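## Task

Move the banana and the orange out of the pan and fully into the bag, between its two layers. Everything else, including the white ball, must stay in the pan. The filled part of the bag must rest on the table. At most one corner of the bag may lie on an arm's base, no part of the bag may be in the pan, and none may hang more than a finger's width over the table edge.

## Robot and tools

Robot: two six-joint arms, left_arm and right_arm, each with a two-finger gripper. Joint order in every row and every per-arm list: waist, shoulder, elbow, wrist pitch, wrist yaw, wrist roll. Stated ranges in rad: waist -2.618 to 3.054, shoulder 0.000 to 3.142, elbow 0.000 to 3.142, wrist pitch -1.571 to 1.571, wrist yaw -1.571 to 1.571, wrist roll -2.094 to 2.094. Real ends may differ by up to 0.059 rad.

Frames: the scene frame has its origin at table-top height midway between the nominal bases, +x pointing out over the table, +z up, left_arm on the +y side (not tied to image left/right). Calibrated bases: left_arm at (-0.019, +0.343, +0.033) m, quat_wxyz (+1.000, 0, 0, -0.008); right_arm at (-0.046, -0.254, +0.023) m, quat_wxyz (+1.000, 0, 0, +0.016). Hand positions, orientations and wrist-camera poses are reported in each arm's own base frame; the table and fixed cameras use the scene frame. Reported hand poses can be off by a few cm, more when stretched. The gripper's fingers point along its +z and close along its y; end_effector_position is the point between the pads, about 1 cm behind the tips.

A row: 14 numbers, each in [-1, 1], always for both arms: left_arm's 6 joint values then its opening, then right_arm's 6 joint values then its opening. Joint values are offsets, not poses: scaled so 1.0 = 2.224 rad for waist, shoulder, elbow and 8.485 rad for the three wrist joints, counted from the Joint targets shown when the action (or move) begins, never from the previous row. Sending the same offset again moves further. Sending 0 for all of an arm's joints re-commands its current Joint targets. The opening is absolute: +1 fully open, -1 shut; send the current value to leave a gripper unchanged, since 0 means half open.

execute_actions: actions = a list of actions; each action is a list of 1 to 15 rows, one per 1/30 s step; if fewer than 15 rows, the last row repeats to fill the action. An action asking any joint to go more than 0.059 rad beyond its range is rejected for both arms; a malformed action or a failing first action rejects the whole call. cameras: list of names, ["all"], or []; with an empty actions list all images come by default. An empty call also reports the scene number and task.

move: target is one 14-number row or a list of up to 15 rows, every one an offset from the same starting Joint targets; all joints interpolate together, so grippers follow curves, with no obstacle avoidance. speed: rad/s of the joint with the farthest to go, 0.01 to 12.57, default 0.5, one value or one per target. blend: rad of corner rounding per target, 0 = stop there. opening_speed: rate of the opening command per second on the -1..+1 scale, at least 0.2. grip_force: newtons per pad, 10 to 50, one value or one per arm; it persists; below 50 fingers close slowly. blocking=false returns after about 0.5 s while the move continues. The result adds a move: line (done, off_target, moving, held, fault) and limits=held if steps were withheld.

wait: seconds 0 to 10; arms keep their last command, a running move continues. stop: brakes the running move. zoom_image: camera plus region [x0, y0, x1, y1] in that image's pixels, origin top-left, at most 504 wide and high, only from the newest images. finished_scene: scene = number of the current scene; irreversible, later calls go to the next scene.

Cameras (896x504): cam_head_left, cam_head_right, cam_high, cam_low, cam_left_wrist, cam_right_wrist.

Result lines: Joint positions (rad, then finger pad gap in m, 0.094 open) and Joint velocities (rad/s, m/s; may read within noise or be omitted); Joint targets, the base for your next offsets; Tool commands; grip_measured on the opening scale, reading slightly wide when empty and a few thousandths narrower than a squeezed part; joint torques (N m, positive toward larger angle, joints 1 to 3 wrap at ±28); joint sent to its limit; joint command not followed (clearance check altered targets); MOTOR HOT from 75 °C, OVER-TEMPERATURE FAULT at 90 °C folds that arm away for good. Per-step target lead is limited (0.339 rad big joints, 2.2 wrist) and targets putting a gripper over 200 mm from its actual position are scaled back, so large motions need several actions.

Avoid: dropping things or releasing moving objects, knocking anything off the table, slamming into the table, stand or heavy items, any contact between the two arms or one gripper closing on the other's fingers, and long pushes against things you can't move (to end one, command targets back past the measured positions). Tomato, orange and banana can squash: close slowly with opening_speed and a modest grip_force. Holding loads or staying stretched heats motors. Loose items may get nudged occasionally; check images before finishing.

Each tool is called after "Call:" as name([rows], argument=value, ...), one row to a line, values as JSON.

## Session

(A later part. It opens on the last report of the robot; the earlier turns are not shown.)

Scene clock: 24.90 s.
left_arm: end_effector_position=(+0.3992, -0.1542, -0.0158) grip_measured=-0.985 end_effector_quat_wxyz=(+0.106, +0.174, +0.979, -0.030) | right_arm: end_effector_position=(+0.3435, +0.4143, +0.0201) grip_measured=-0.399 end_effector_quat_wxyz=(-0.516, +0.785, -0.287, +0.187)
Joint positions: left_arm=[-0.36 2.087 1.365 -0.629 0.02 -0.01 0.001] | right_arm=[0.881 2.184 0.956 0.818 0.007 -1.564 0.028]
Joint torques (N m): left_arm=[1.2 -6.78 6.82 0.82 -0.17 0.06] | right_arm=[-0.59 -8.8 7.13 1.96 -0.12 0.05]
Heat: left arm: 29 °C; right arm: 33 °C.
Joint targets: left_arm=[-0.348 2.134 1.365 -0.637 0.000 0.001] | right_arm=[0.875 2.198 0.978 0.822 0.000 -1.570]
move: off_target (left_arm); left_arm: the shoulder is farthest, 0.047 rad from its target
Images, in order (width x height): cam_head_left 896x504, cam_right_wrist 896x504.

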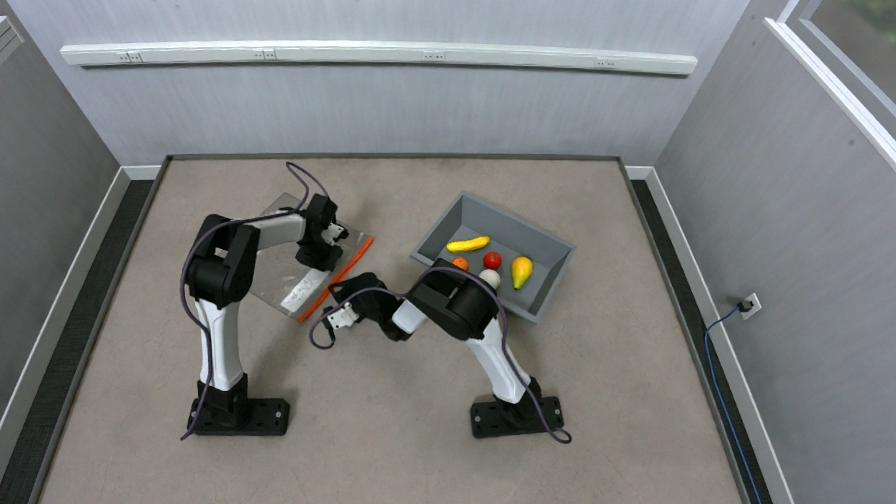

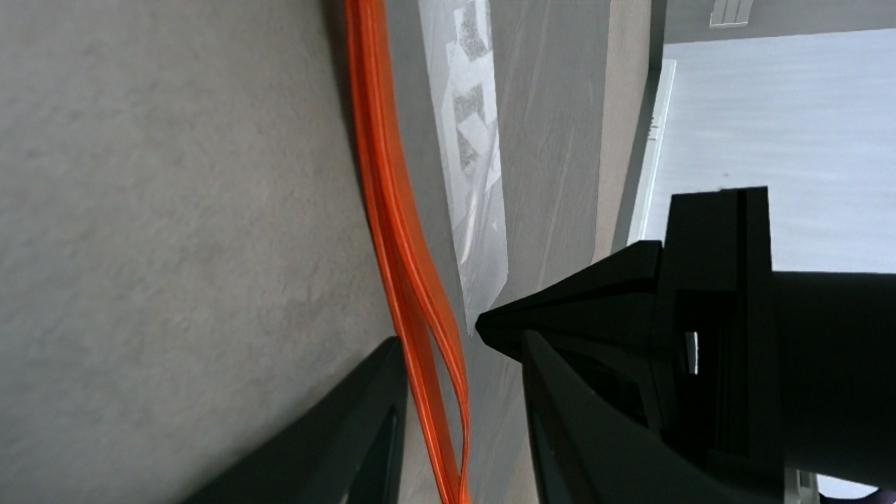

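Call:
move(target=[0,0,0,0,0,0,-1,-0.0045,0.0381,0.0502,-0.0032,0,0,-0.4], speed=0.15, cameras=["cam_right_wrist","cam_low"])

Call:
zoom_image(camera="cam_right_wrist", region=[300, 180, 600, 460])

Call:
zoom_image(camera="cam_low", region=[380, 290, 560, 390])

Scene clock: 26.47 s.
left_arm: end_effector_position=(+0.3992, -0.1542, -0.0158) grip_measured=-0.985 end_effector_quat_wxyz=(+0.106, +0.174, +0.979, -0.030) | right_arm: end_effector_position=(+0.3621, +0.4288, +0.0098) grip_measured=-0.399 end_effector_quat_wxyz=(-0.514, +0.784, -0.291, +0.189)
Joint positions: left_arm=[-0.36 2.087 1.365 -0.629 0.02 -0.01 0.001] | right_arm=[0.872 2.268 1.066 0.791 0.007 -1.564 0.028]
Joint torques (N m): left_arm=[1.14 -6.79 6.76 0.83 -0.17 0.05] | right_arm=[-0.51 -9.55 7.38 1.86 -0.12 0.05]
Heat: left arm: 29 °C; right arm: 34 °C.
Joint targets: left_arm=[-0.348 2.134 1.365 -0.637 0.000 0.001] | right_arm=[0.865 2.283 1.090 0.794 0.000 -1.570]
move: off_target (left_arm); left_arm: the shoulder is farthest, 0.047 rad from its target
Images, in order (width x height): cam_low 896x504, cam_right_wrist 896x504.

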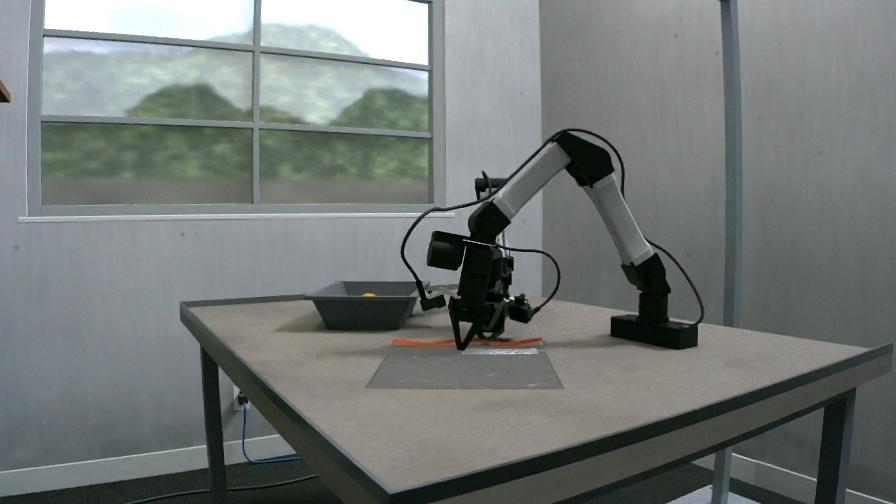

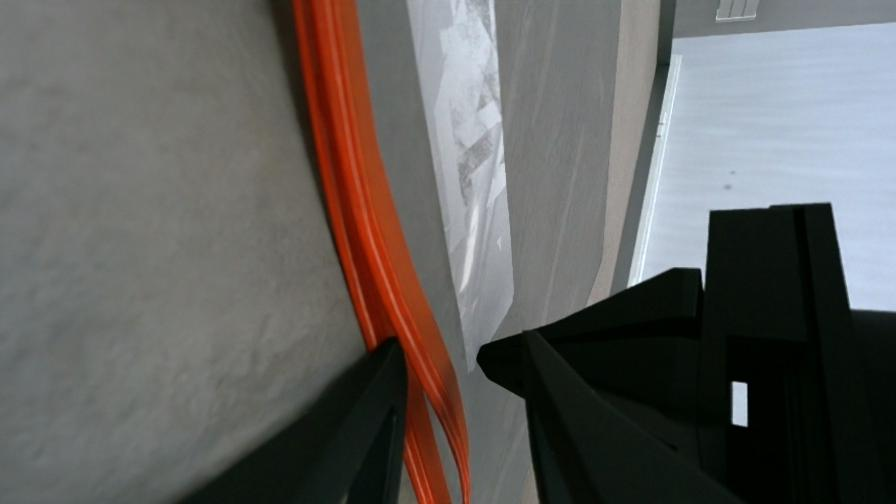

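Scaled by 1.680 from the camera's 896x504 image, which has a finer 1280x720 frame.

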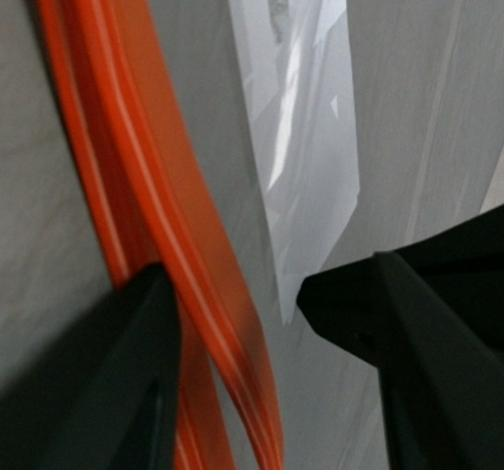

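Scaled by 2.800 from the camera's 896x504 image, which has a finer 1280x720 frame.

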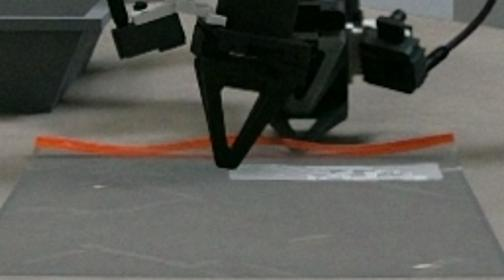

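Call:
move(target=[0,0,0,0,0,0,-1,0,0.0295,0.0496,-0.0053,0,0,-0.4], speed=0.12, cameras=["cam_right_wrist"])

Call:
zoom_image(camera="cam_right_wrist", region=[300, 180, 600, 460])

Scene clock: 28.13 s.
left_arm: end_effector_position=(+0.3992, -0.1542, -0.0158) grip_measured=-0.985 end_effector_quat_wxyz=(+0.106, +0.174, +0.979, -0.030) | right_arm: end_effector_position=(+0.3768, +0.4459, +0.0069) grip_measured=-0.399 end_effector_quat_wxyz=(-0.517, +0.783, -0.290, +0.190)
Joint positions: left_arm=[-0.36 2.087 1.365 -0.629 0.02 -0.01 0.001] | right_arm=[0.871 2.332 1.177 0.75 0.007 -1.564 0.028]
Joint torques (N m): left_arm=[1.2 -6.84 6.75 0.81 -0.17 0.07] | right_arm=[-0.62 -10.02 7.57 1.86 -0.12 0.05]
Heat: left arm: 29 °C; right arm: 34 °C.
Joint targets: left_arm=[-0.348 2.134 1.365 -0.637 0.000 0.001] | right_arm=[0.865 2.348 1.200 0.749 0.000 -1.570]
move: off_target (left_arm); left_arm: the shoulder is farthest, 0.047 rad from its target
Images, in order (width x height): cam_right_wrist 896x504.

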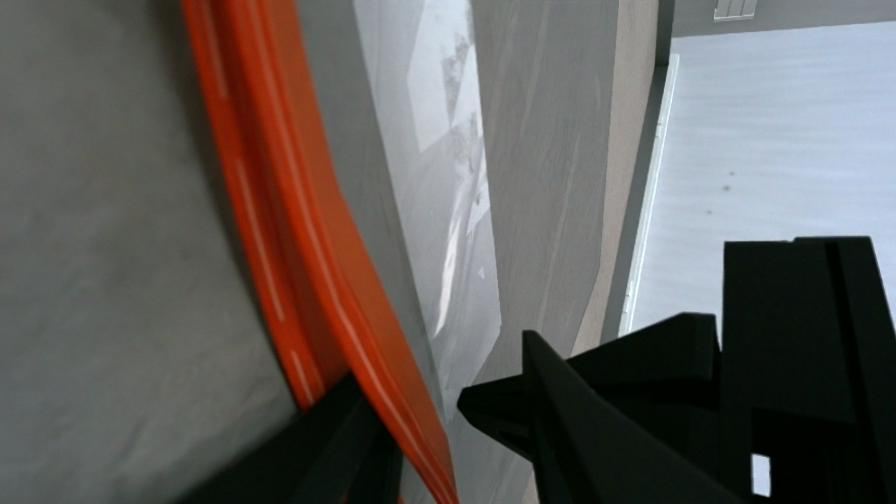

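Scaled by 1.680 from the camera's 896x504 image, which has a finer 1280x720 frame.

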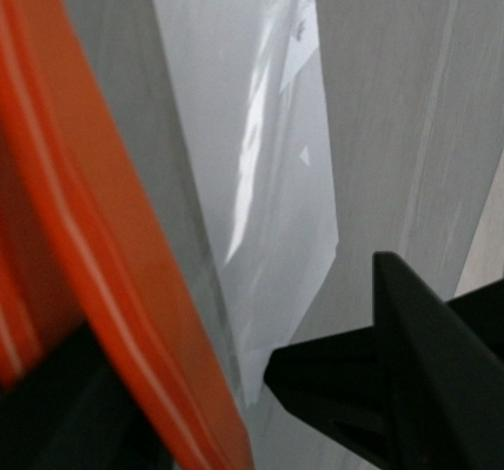

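Call:
move(target=[0,0,0,0,0,0,-1,0,0,0,0,0,0,-1], opening_speed=0.8, cameras=["cam_right_wrist"])

Scene clock: 29.30 s.
left_arm: end_effector_position=(+0.3992, -0.1542, -0.0158) grip_measured=-0.985 end_effector_quat_wxyz=(+0.106, +0.174, +0.979, -0.030) | right_arm: end_effector_position=(+0.3765, +0.4455, +0.0057) grip_measured=-0.989 end_effector_quat_wxyz=(-0.514, +0.784, -0.291, +0.189)
Joint positions: left_arm=[-0.36 2.087 1.365 -0.629 0.02 -0.01 0.001] | right_arm=[0.871 2.332 1.177 0.745 0.007 -1.565 0.001]
Joint torques (N m): left_arm=[1.16 -6.78 6.79 0.82 -0.17 0.06] | right_arm=[-0.62 -10.03 7.57 1.91 -0.12 0.05]
Heat: left arm: 29 °C; right arm: 35 °C.
Joint targets: left_arm=[-0.348 2.134 1.365 -0.637 0.000 0.001] | right_arm=[0.865 2.348 1.200 0.749 0.000 -1.570]
move: off_target (left_arm); left_arm: the shoulder is farthest, 0.047 rad from its target
Images, in order (width x height): cam_right_wrist 896x504.

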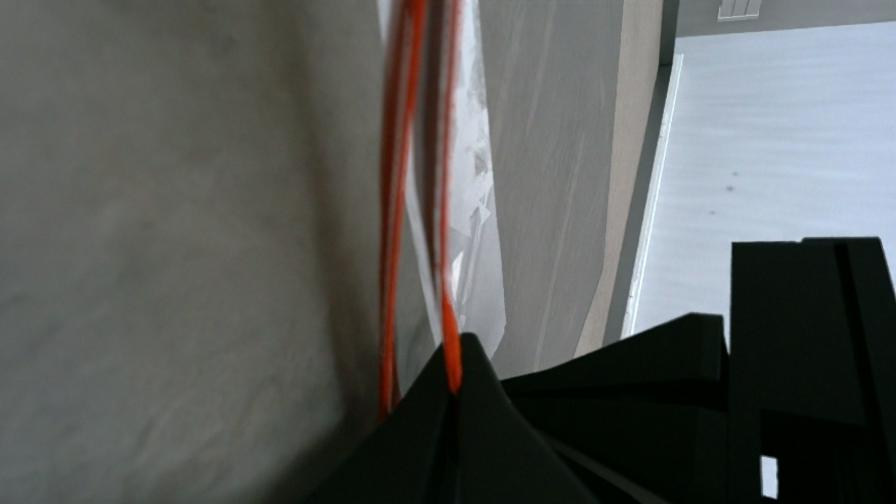

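Call:
move([
  [0,-0.0516,0.2223,-0.0711,0,0,-1,0,0,0,0,0,0,-1],
  [0,-0.0516,0.2223,-0.0711,0,0,-1,0,-0.1261,0.0145,-0.0488,0,0,-1],
], speed=0.3, cameras=["cam_right_wrist","cam_head_left","cam_left_wrist","cam_low"])

Call:
zoom_image(camera="cam_low", region=[380, 250, 580, 400])

Call:
zoom_image(camera="cam_head_left", region=[230, 180, 430, 360])

Scene clock: 35.00 s.
left_arm: end_effector_position=(+0.3993, -0.1508, +0.1108) grip_measured=-0.985 end_effector_quat_wxyz=(+0.065, +0.171, +0.983, -0.021) | right_arm: end_effector_position=(+0.3634, +0.4300, +0.0485) grip_measured=-0.989 end_effector_quat_wxyz=(-0.448, +0.824, -0.304, +0.166)
Joint positions: left_arm=[-0.354 2.047 1.841 -1.228 0.017 -0.01 0.001] | right_arm=[0.871 2.115 1.208 0.332 0.007 -1.567 0.001]
Joint torques (N m): left_arm=[0.73 -12.78 9.14 0.58 -0.14 0.05] | right_arm=[-0.61 -14.91 8.57 1.76 -0.13 0.08]
Heat: left arm: 30 °C; right arm: 37 °C.
Joint targets: left_arm=[-0.348 2.019 1.859 -1.240 0.000 0.001] | right_arm=[0.865 2.068 1.232 0.336 0.000 -1.570]
move: off_target (right_arm); right_arm: the shoulder is farthest, 0.048 rad from its target
Images, in order (width x height): cam_head_left 896x504, cam_low 896x504, cam_left_wrist 896x504, cam_right_wrist 896x504.

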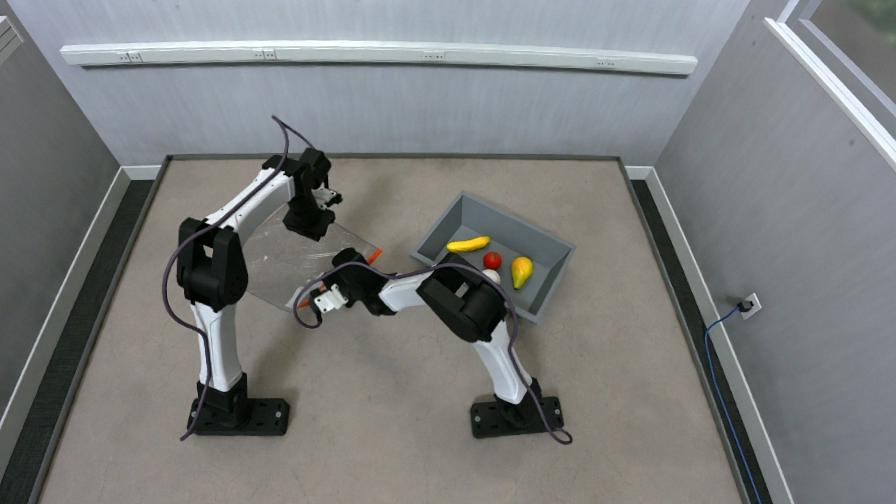

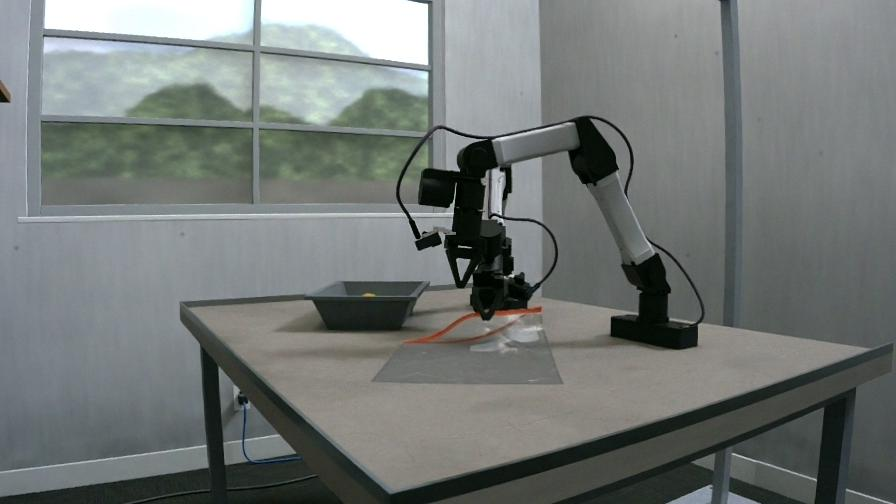

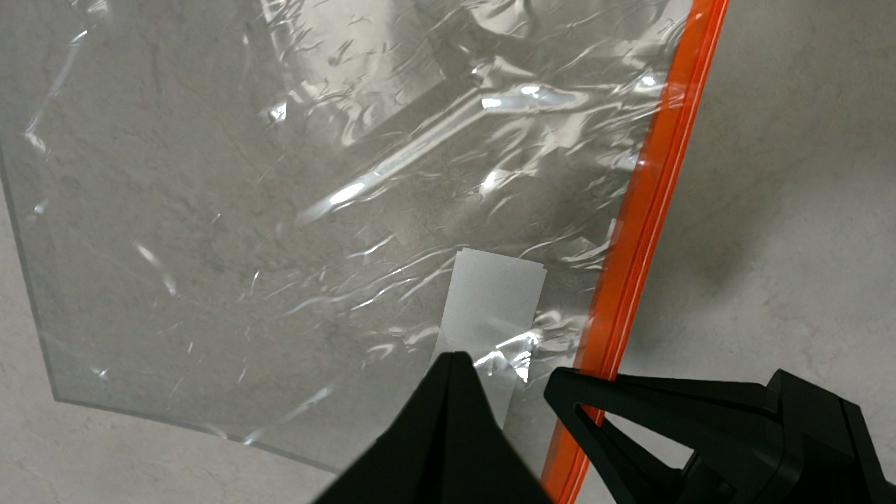

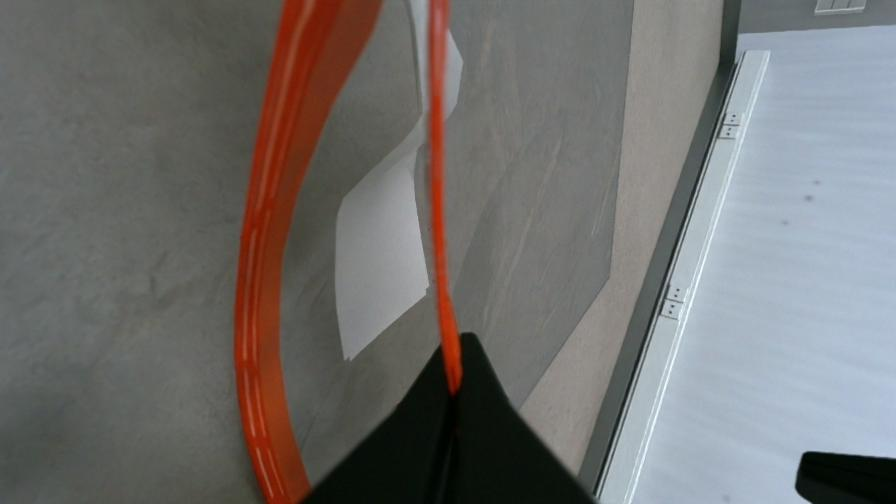

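Scaled by 2.520 from the camera's 896x504 image, which has a finer 1280x720 frame.

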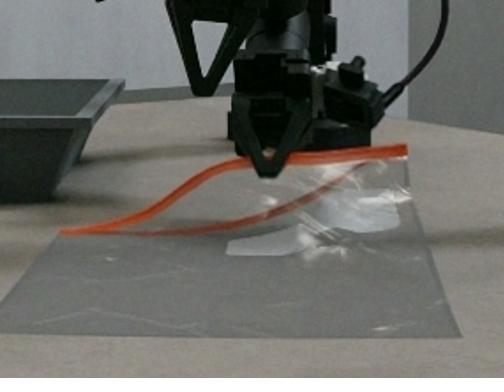

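Scaled by 2.520 from the camera's 896x504 image, which has a finer 1280x720 frame.

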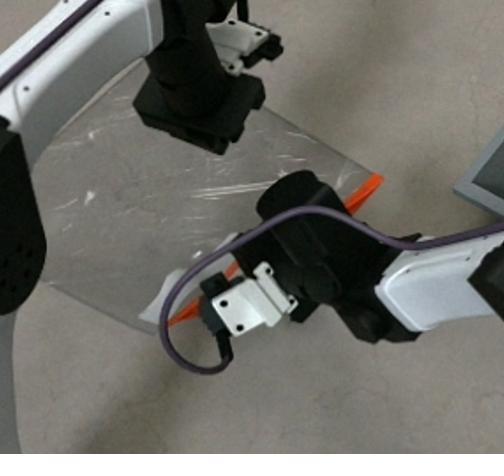

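Call:
move(target=[-0.0701,0.0281,-0.0297,0.0152,0,0.018,0,0,0,0,0,0,0,-1], speed=0.3, cameras=["cam_left_wrist","cam_low"])

Call:
zoom_image(camera="cam_low", region=[380, 250, 580, 400])

Scene clock: 37.27 s.
left_arm: end_effector_position=(+0.3869, -0.2168, +0.0964) grip_measured=-0.002 end_effector_quat_wxyz=(+0.090, +0.317, +0.944, -0.023) | right_arm: end_effector_position=(+0.3634, +0.4299, +0.0483) grip_measured=-0.989 end_effector_quat_wxyz=(-0.448, +0.824, -0.304, +0.166)
Joint positions: left_arm=[-0.506 2.065 1.802 -1.121 0.013 0.142 0.047] | right_arm=[0.871 2.115 1.208 0.331 0.007 -1.567 0.001]
Joint torques (N m): left_arm=[0.36 -9.54 6.53 0.95 -0.09 0.08] | right_arm=[-0.64 -14.9 8.58 1.79 -0.13 0.08]
Heat: left arm: 30 °C; right arm: 39 °C.
Joint targets: left_arm=[-0.504 2.082 1.794 -1.111 0.000 0.154] | right_arm=[0.865 2.068 1.232 0.335 0.000 -1.570]
move: off_target (right_arm); right_arm: the shoulder is farthest, 0.047 rad from its target
Images, in order (width x height): cam_low 896x504, cam_left_wrist 896x504.

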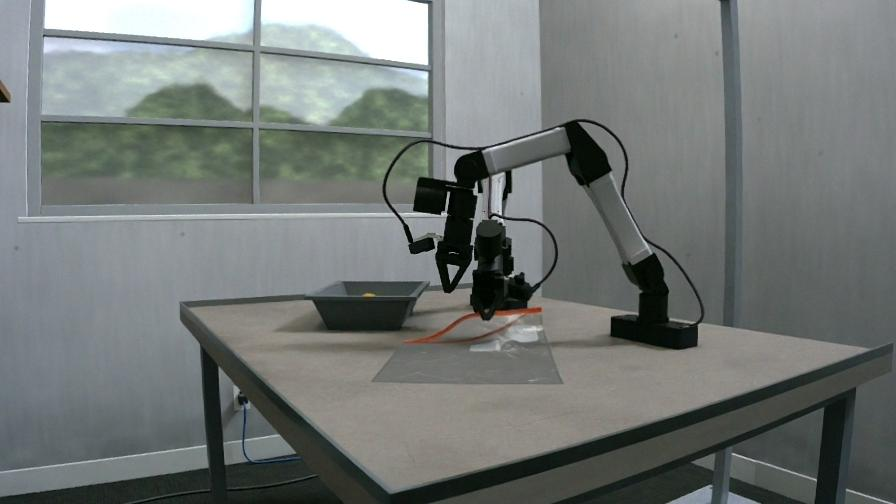

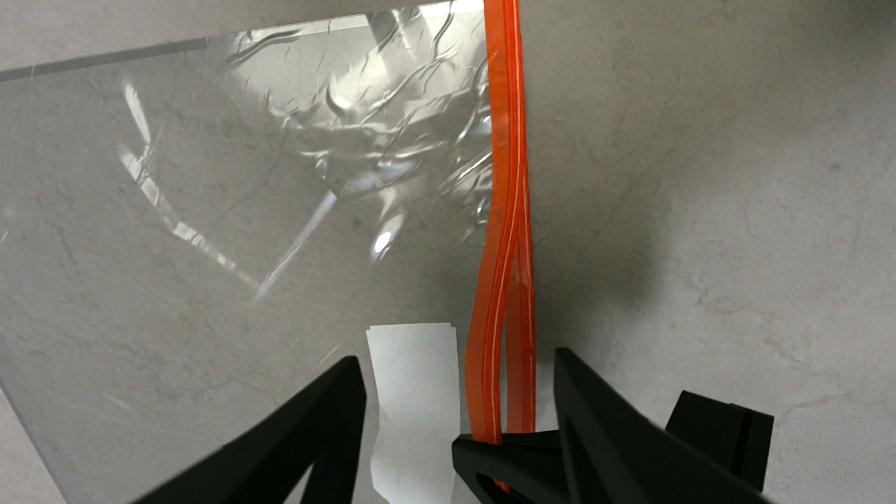

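Scaled by 2.520 from the camera's 896x504 image, which has a finer 1280x720 frame.

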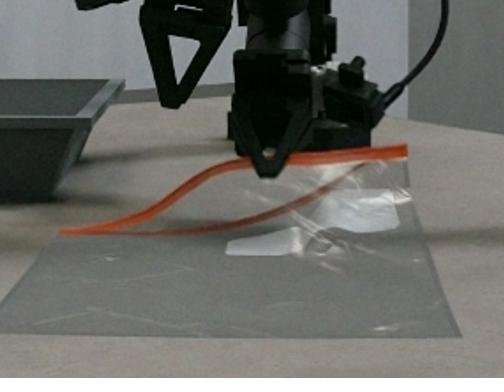

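Call:
move([
  [-0.0108,-0.0397,-0.0587,0.0049,0,-0.003,0,0,0,0,0,0,0,-1],
  [-0.0108,-0.0265,-0.1033,0.02,0,-0.003,0,0,0,0,0,0,0,-1],
], speed=0.25, cameras=["cam_left_wrist","cam_low"])

Call:
zoom_image(camera="cam_low", region=[380, 250, 580, 400])

Scene clock: 39.93 s.
left_arm: end_effector_position=(+0.3827, -0.2189, +0.0625) grip_measured=-0.002 end_effector_quat_wxyz=(+0.117, +0.316, +0.941, -0.026) | right_arm: end_effector_position=(+0.3562, +0.4275, +0.0389) grip_measured=-0.989 end_effector_quat_wxyz=(-0.431, +0.837, -0.302, +0.151)
Joint positions: left_arm=[-0.517 2.018 1.586 -0.898 0.007 0.131 0.047] | right_arm=[0.872 2.115 1.208 0.285 -0.014 -1.571 0.001]
Joint torques (N m): left_arm=[-0.68 -10.11 5.19 0.47 -0.05 -0.07] | right_arm=[-0.68 -14.89 8.53 2.24 0.06 0.11]
Heat: left arm: 30 °C; right arm: 40 °C.
Joint targets: left_arm=[-0.528 2.023 1.564 -0.942 0.000 0.128] | right_arm=[0.864 2.068 1.232 0.335 0.000 -1.570]
move: off_target (left_arm, right_arm); left_arm: the wrist pitch is farthest, 0.043 rad from its target; right_arm: the wrist pitch is farthest, 0.050 rad from its target
Images, in order (width x height): cam_low 896x504, cam_left_wrist 896x504.

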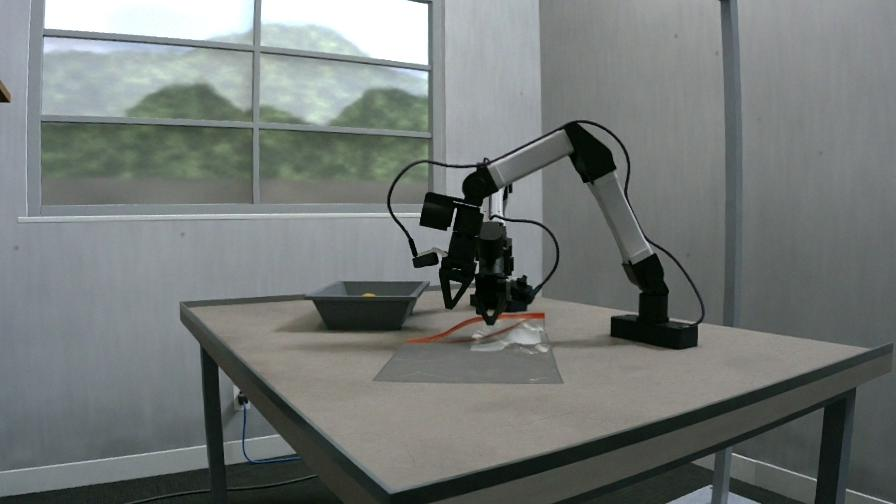

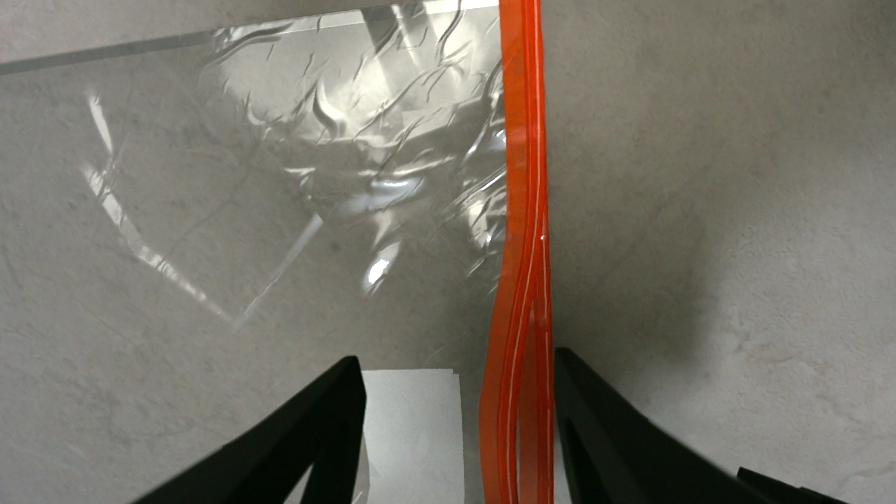

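Scaled by 2.520 from the camera's 896x504 image, which has a finer 1280x720 frame.

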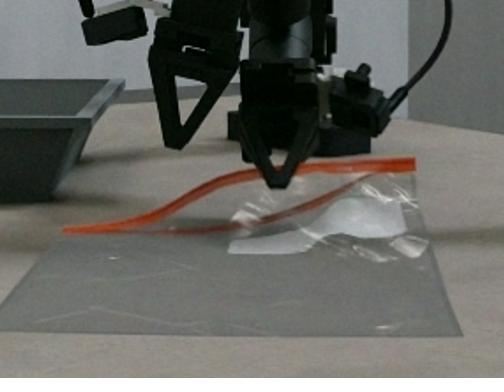

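Call:
move([
  [0,-0.0132,0.0446,-0.0151,0,0,0,0,0,0,0,0,0,-1],
  [0.0108,0.0265,0.1033,-0.02,0,0.003,0,0,0,0,0,0,0,-1],
], speed=0.25, cameras=["cam_left_wrist","cam_low","cam_head_left"])

Call:
zoom_image(camera="cam_head_left", region=[230, 180, 430, 360])

Scene clock: 42.27 s.
left_arm: end_effector_position=(+0.3844, -0.2162, +0.0889) grip_measured=-0.002 end_effector_quat_wxyz=(+0.088, +0.319, +0.943, -0.019) | right_arm: end_effector_position=(+0.3588, +0.4307, +0.0448) grip_measured=-0.989 end_effector_quat_wxyz=(-0.443, +0.831, -0.298, +0.158)
Joint positions: left_arm=[-0.51 2.063 1.77 -1.098 0.005 0.142 0.047] | right_arm=[0.873 2.115 1.208 0.315 -0.009 -1.575 0.001]
Joint torques (N m): left_arm=[0.72 -9.39 9.66 0.67 -0.02 0.05] | right_arm=[-0.81 -14.9 8.57 1.94 0.02 0.16]
Heat: left arm: 31 °C; right arm: 41 °C.
Joint targets: left_arm=[-0.504 2.081 1.794 -1.111 0.000 0.154] | right_arm=[0.865 2.068 1.232 0.335 0.000 -1.570]
move: off_target (right_arm); right_arm: the shoulder is farthest, 0.047 rad from its target
Images, in order (width x height): cam_head_left 896x504, cam_low 896x504, cam_left_wrist 896x504.

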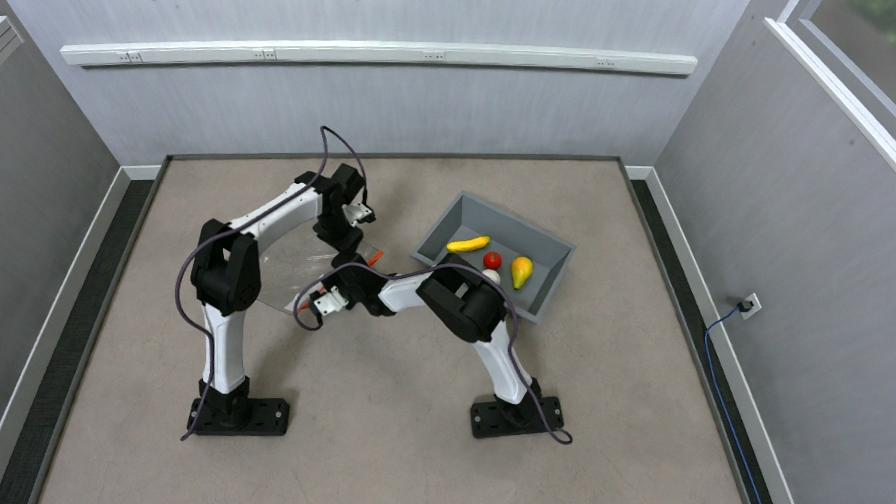

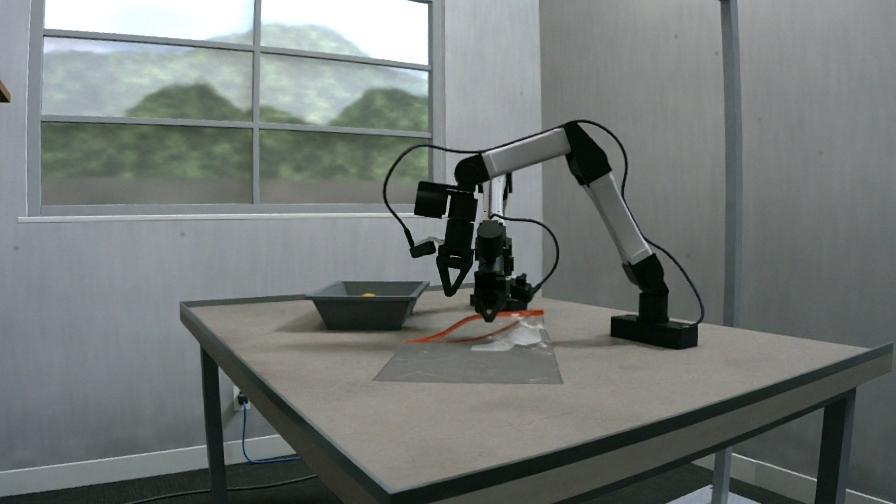

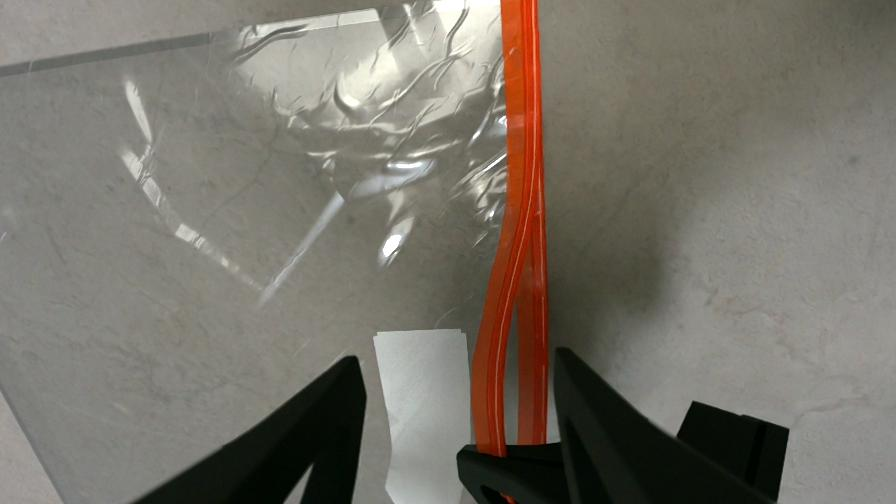

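Scaled by 2.520 from the camera's 896x504 image, which has a finer 1280x720 frame.

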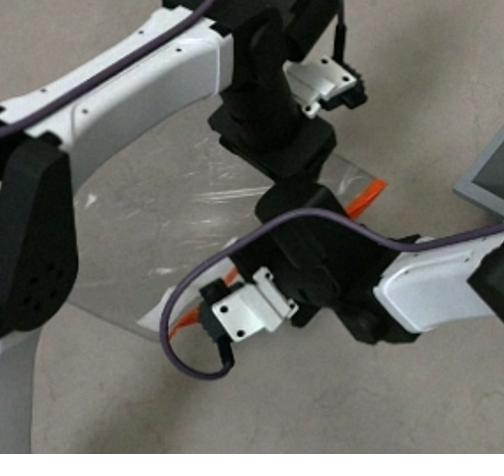

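Call:
move([
  [0,-0.2304,-0.3563,0.0917,0,0,0,0,0,0,0,0,0,-1],
  [-0.0247,-0.1283,-0.3388,0.1139,0,-0.0071,0,0,0,0,0,0,0,-1],
], speed=[0.5,0.3], cameras=["cam_left_wrist","cam_low","cam_head_left"])

Call:
zoom_image(camera="cam_head_left", region=[230, 180, 430, 360])

Scene clock: 45.17 s.
left_arm: end_effector_position=(+0.3715, -0.2028, +0.1047) grip_measured=-0.002 end_effector_quat_wxyz=(+0.310, +0.300, +0.901, -0.054) | right_arm: end_effector_position=(+0.3567, +0.4281, +0.0399) grip_measured=-0.989 end_effector_quat_wxyz=(-0.433, +0.836, -0.300, +0.154)
Joint positions: left_arm=[-0.502 1.623 1.087 -0.394 -0.005 0.142 0.047] | right_arm=[0.873 2.115 1.208 0.291 -0.009 -1.574 0.001]
Joint torques (N m): left_arm=[0.2 -7.1 8.34 1.66 0.03 -0.07] | right_arm=[-0.83 -14.87 8.54 2.16 0.02 0.15]
Heat: left arm: 31 °C; right arm: 42 °C.
Joint targets: left_arm=[-0.503 1.627 1.091 -0.401 -0.004 0.142] | right_arm=[0.865 2.068 1.232 0.335 0.000 -1.570]
move: held (left_arm; a check stopped the path), off_target (right_arm); path passed 0 of 2 targets; limits=held; left_arm: the wrist pitch is farthest, 0.250 rad from its target; right_arm: the shoulder is farthest, 0.047 rad from its target
joint command not followed: on one or more control steps a check withheld the commanded joint targets of the left arm, and it was not sent them on those steps.
cause: the commanded joint targets, or the way to them, would bring a part of the robot too close to another arm (this arm's gripper housing and the right arm's wrist (the part past the wrist pitch), 5 mm apart when this arm was first held).
Images, in order (width x height): cam_head_left 896x504, cam_low 896x504, cam_left_wrist 896x504.

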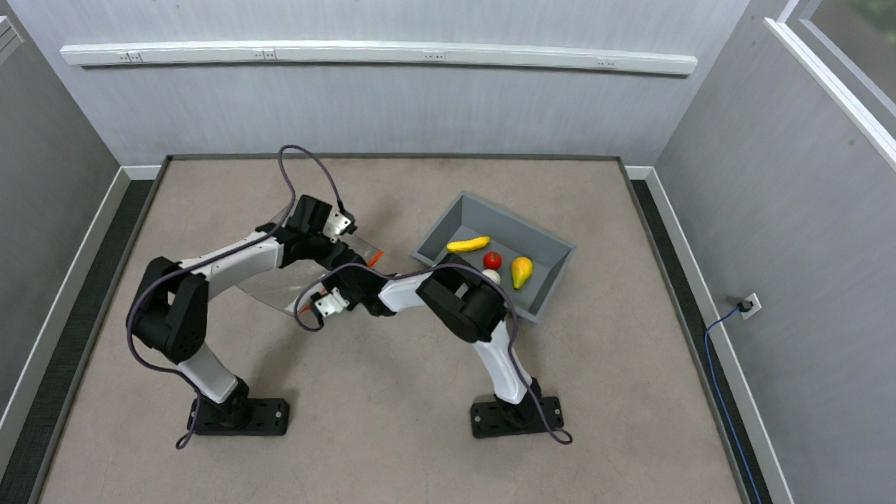

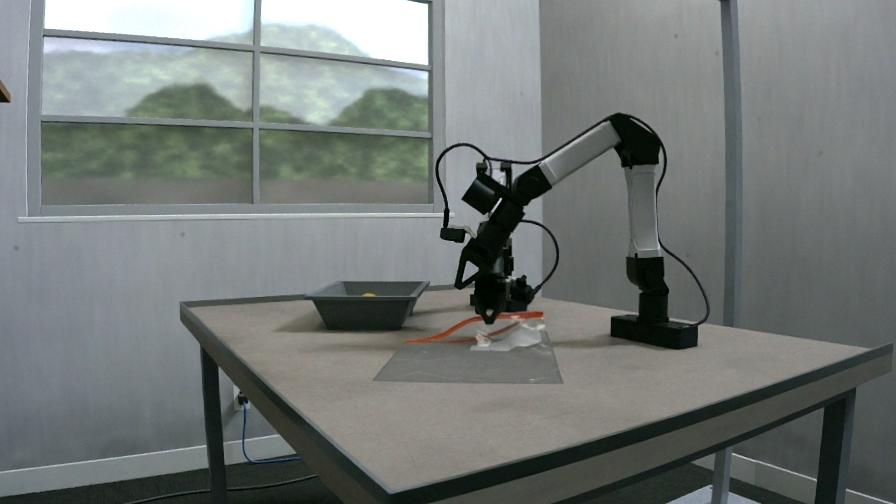

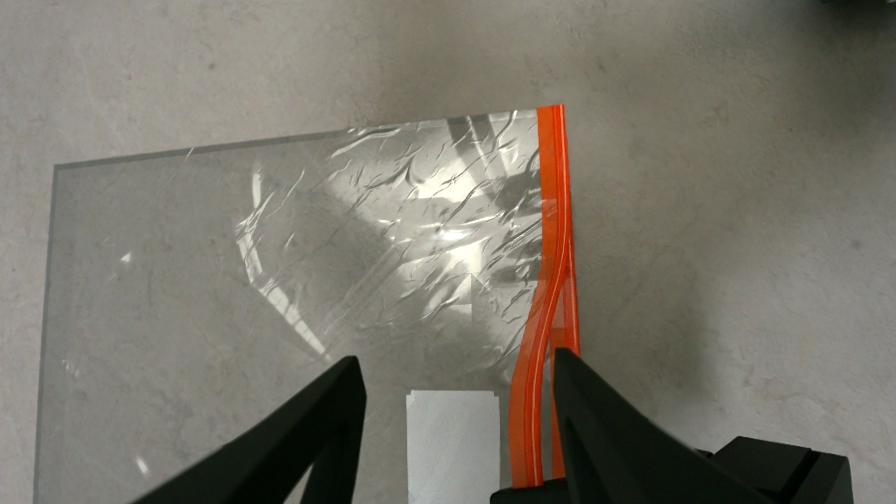

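Scaled by 2.520 from the camera's 896x504 image, which has a finer 1280x720 frame.

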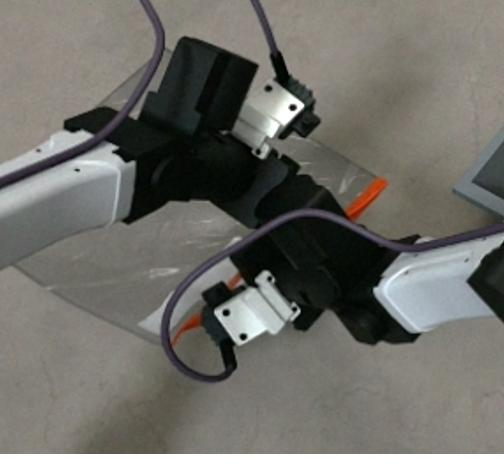

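Call:
move([
  [0.07,-0.02,0,0,0,0,0,0,0,0,0,0,0,-1],
], speed=0.3, cameras=["cam_low","cam_head_left"])

Call:
zoom_image(camera="cam_head_left", region=[230, 180, 430, 360])

Scene clock: 46.40 s.
left_arm: end_effector_position=(+0.3981, -0.1438, +0.1115) grip_measured=-0.002 end_effector_quat_wxyz=(+0.321, +0.229, +0.918, -0.031) | right_arm: end_effector_position=(+0.3589, +0.4307, +0.0448) grip_measured=-0.989 end_effector_quat_wxyz=(-0.443, +0.831, -0.298, +0.158)
Joint positions: left_arm=[-0.349 1.606 1.087 -0.394 -0.005 0.142 0.047] | right_arm=[0.873 2.115 1.208 0.314 -0.009 -1.574 0.001]
Joint torques (N m): left_arm=[0.38 -9.16 8.4 1.69 0.04 -0.05] | right_arm=[-0.81 -14.9 8.55 1.96 0.02 0.15]
Heat: left arm: 32 °C; right arm: 43 °C.
Joint targets: left_arm=[-0.347 1.582 1.091 -0.401 -0.004 0.142] | right_arm=[0.865 2.068 1.232 0.335 0.000 -1.570]
move: off_target (right_arm); right_arm: the shoulder is farthest, 0.047 rad from its target
Images, in order (width x height): cam_head_left 896x504, cam_low 896x504.

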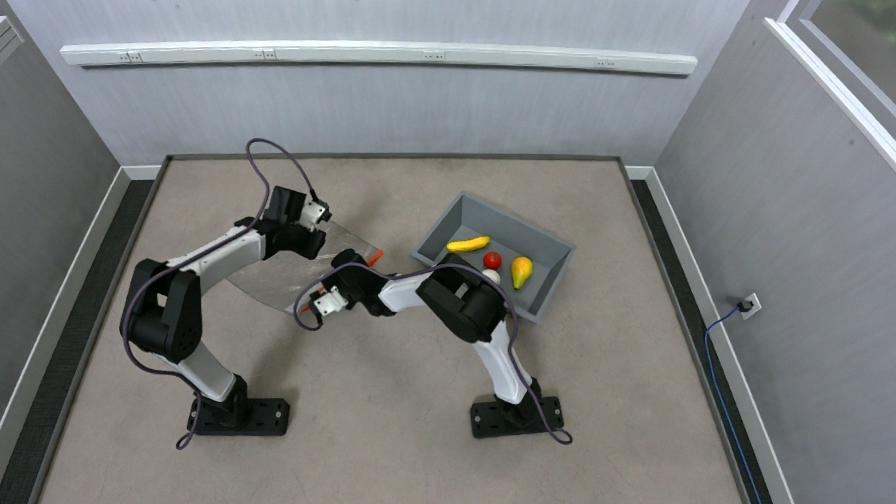

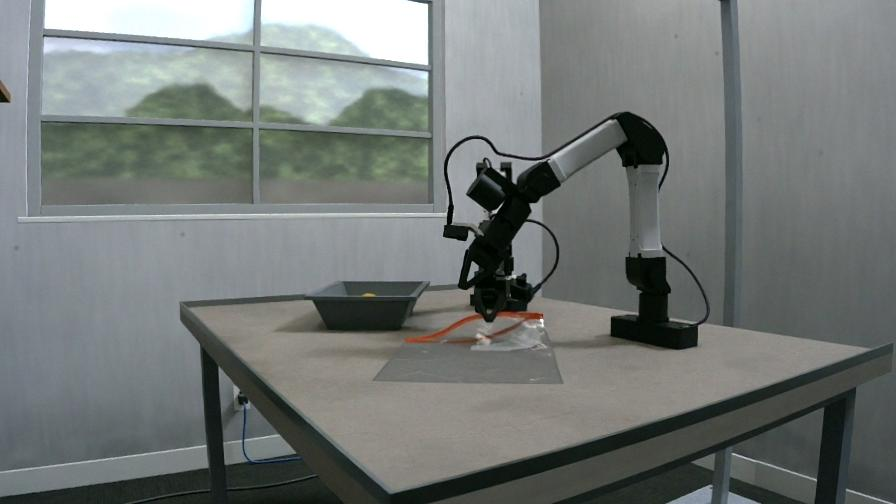

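Scaled by 2.520 from the camera's 896x504 image, which has a finer 1280x720 frame.

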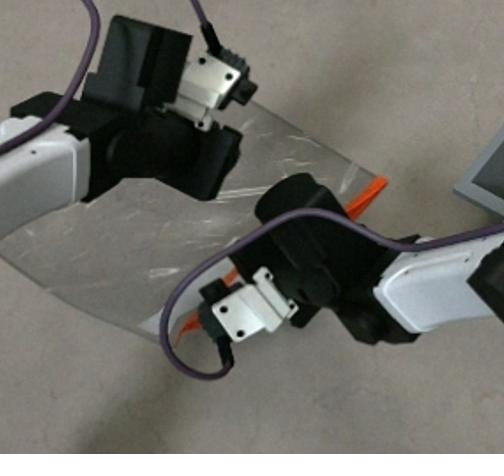

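Call:
move([
  [0.111,0,0,0,0,0,0,0,0,0,0,0,0,-1],
  [0.111,0,0,0,0,0,0,0,0.1174,0.0856,0.0084,0,0,-1],
], speed=[0.5,0.25], blend=0.05, cameras=["cam_right_wrist","cam_low","cam_head_left"])

Call:
zoom_image(camera="cam_head_left", region=[230, 180, 430, 360])

Call:
zoom_image(camera="cam_low", region=[380, 250, 580, 400])

Scene clock: 50.07 s.
left_arm: end_effector_position=(+0.4211, -0.0429, +0.1115) grip_measured=-0.002 end_effector_quat_wxyz=(+0.323, +0.115, +0.939, +0.008) | right_arm: end_effector_position=(+0.3895, +0.4670, +0.0220) grip_measured=-0.989 end_effector_quat_wxyz=(-0.466, +0.818, -0.294, +0.167)
Joint positions: left_arm=[-0.103 1.606 1.087 -0.394 -0.004 0.142 0.047] | right_arm=[0.873 2.316 1.394 0.386 -0.008 -1.574 0.001]
Joint torques (N m): left_arm=[0.44 -9.16 8.39 1.69 0.01 -0.06] | right_arm=[-0.81 -11.03 8.95 1.97 0.01 0.16]
Heat: left arm: 32 °C; right arm: 44 °C.
Joint targets: left_arm=[-0.100 1.582 1.091 -0.401 -0.004 0.142] | right_arm=[0.865 2.329 1.422 0.407 0.000 -1.570]
move: done
Images, in order (width x height): cam_head_left 896x504, cam_low 896x504, cam_right_wrist 896x504.

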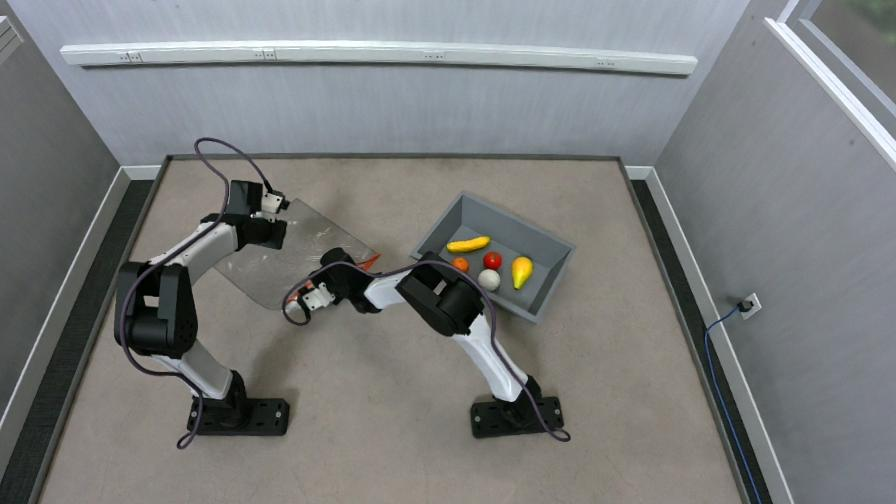

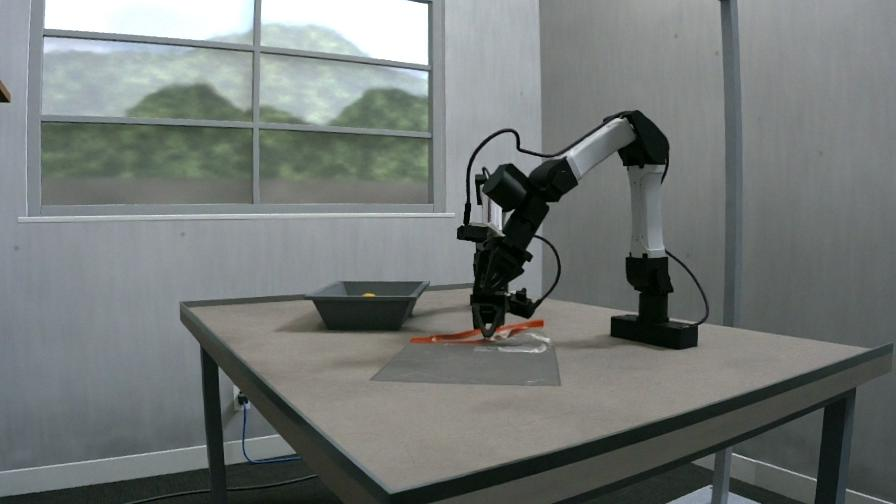

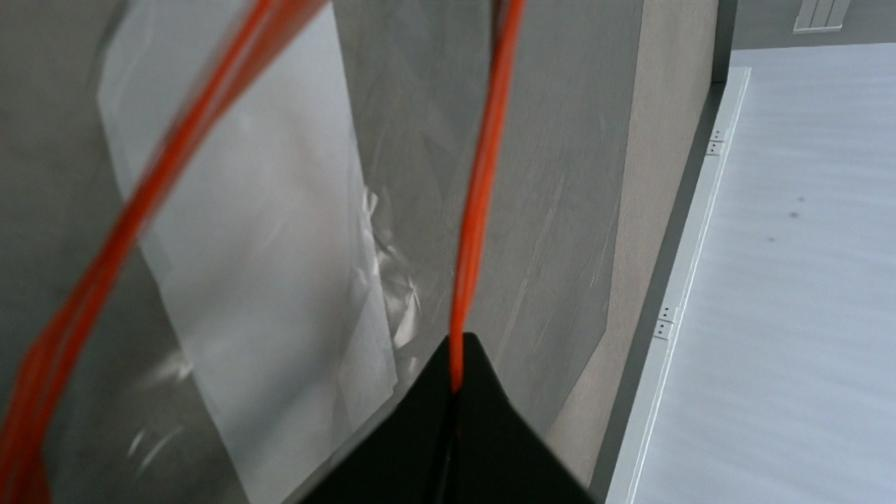

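Scaled by 2.520 from the camera's 896x504 image, which has a finer 1280x720 frame.

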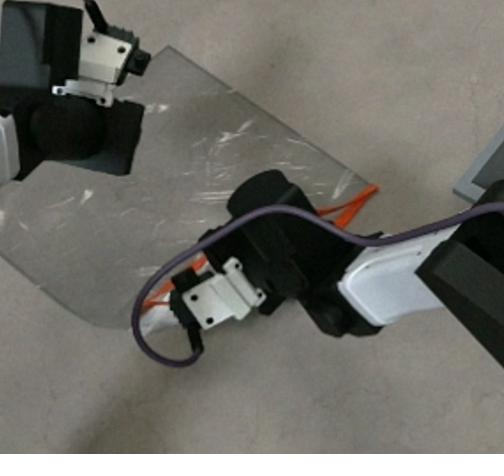

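Scaled by 2.520 from the camera's 896x504 image, which has a finer 1280x720 frame.

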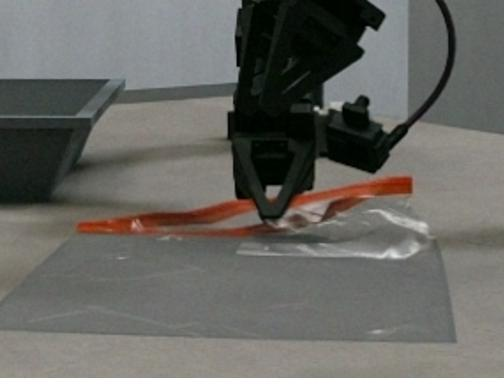

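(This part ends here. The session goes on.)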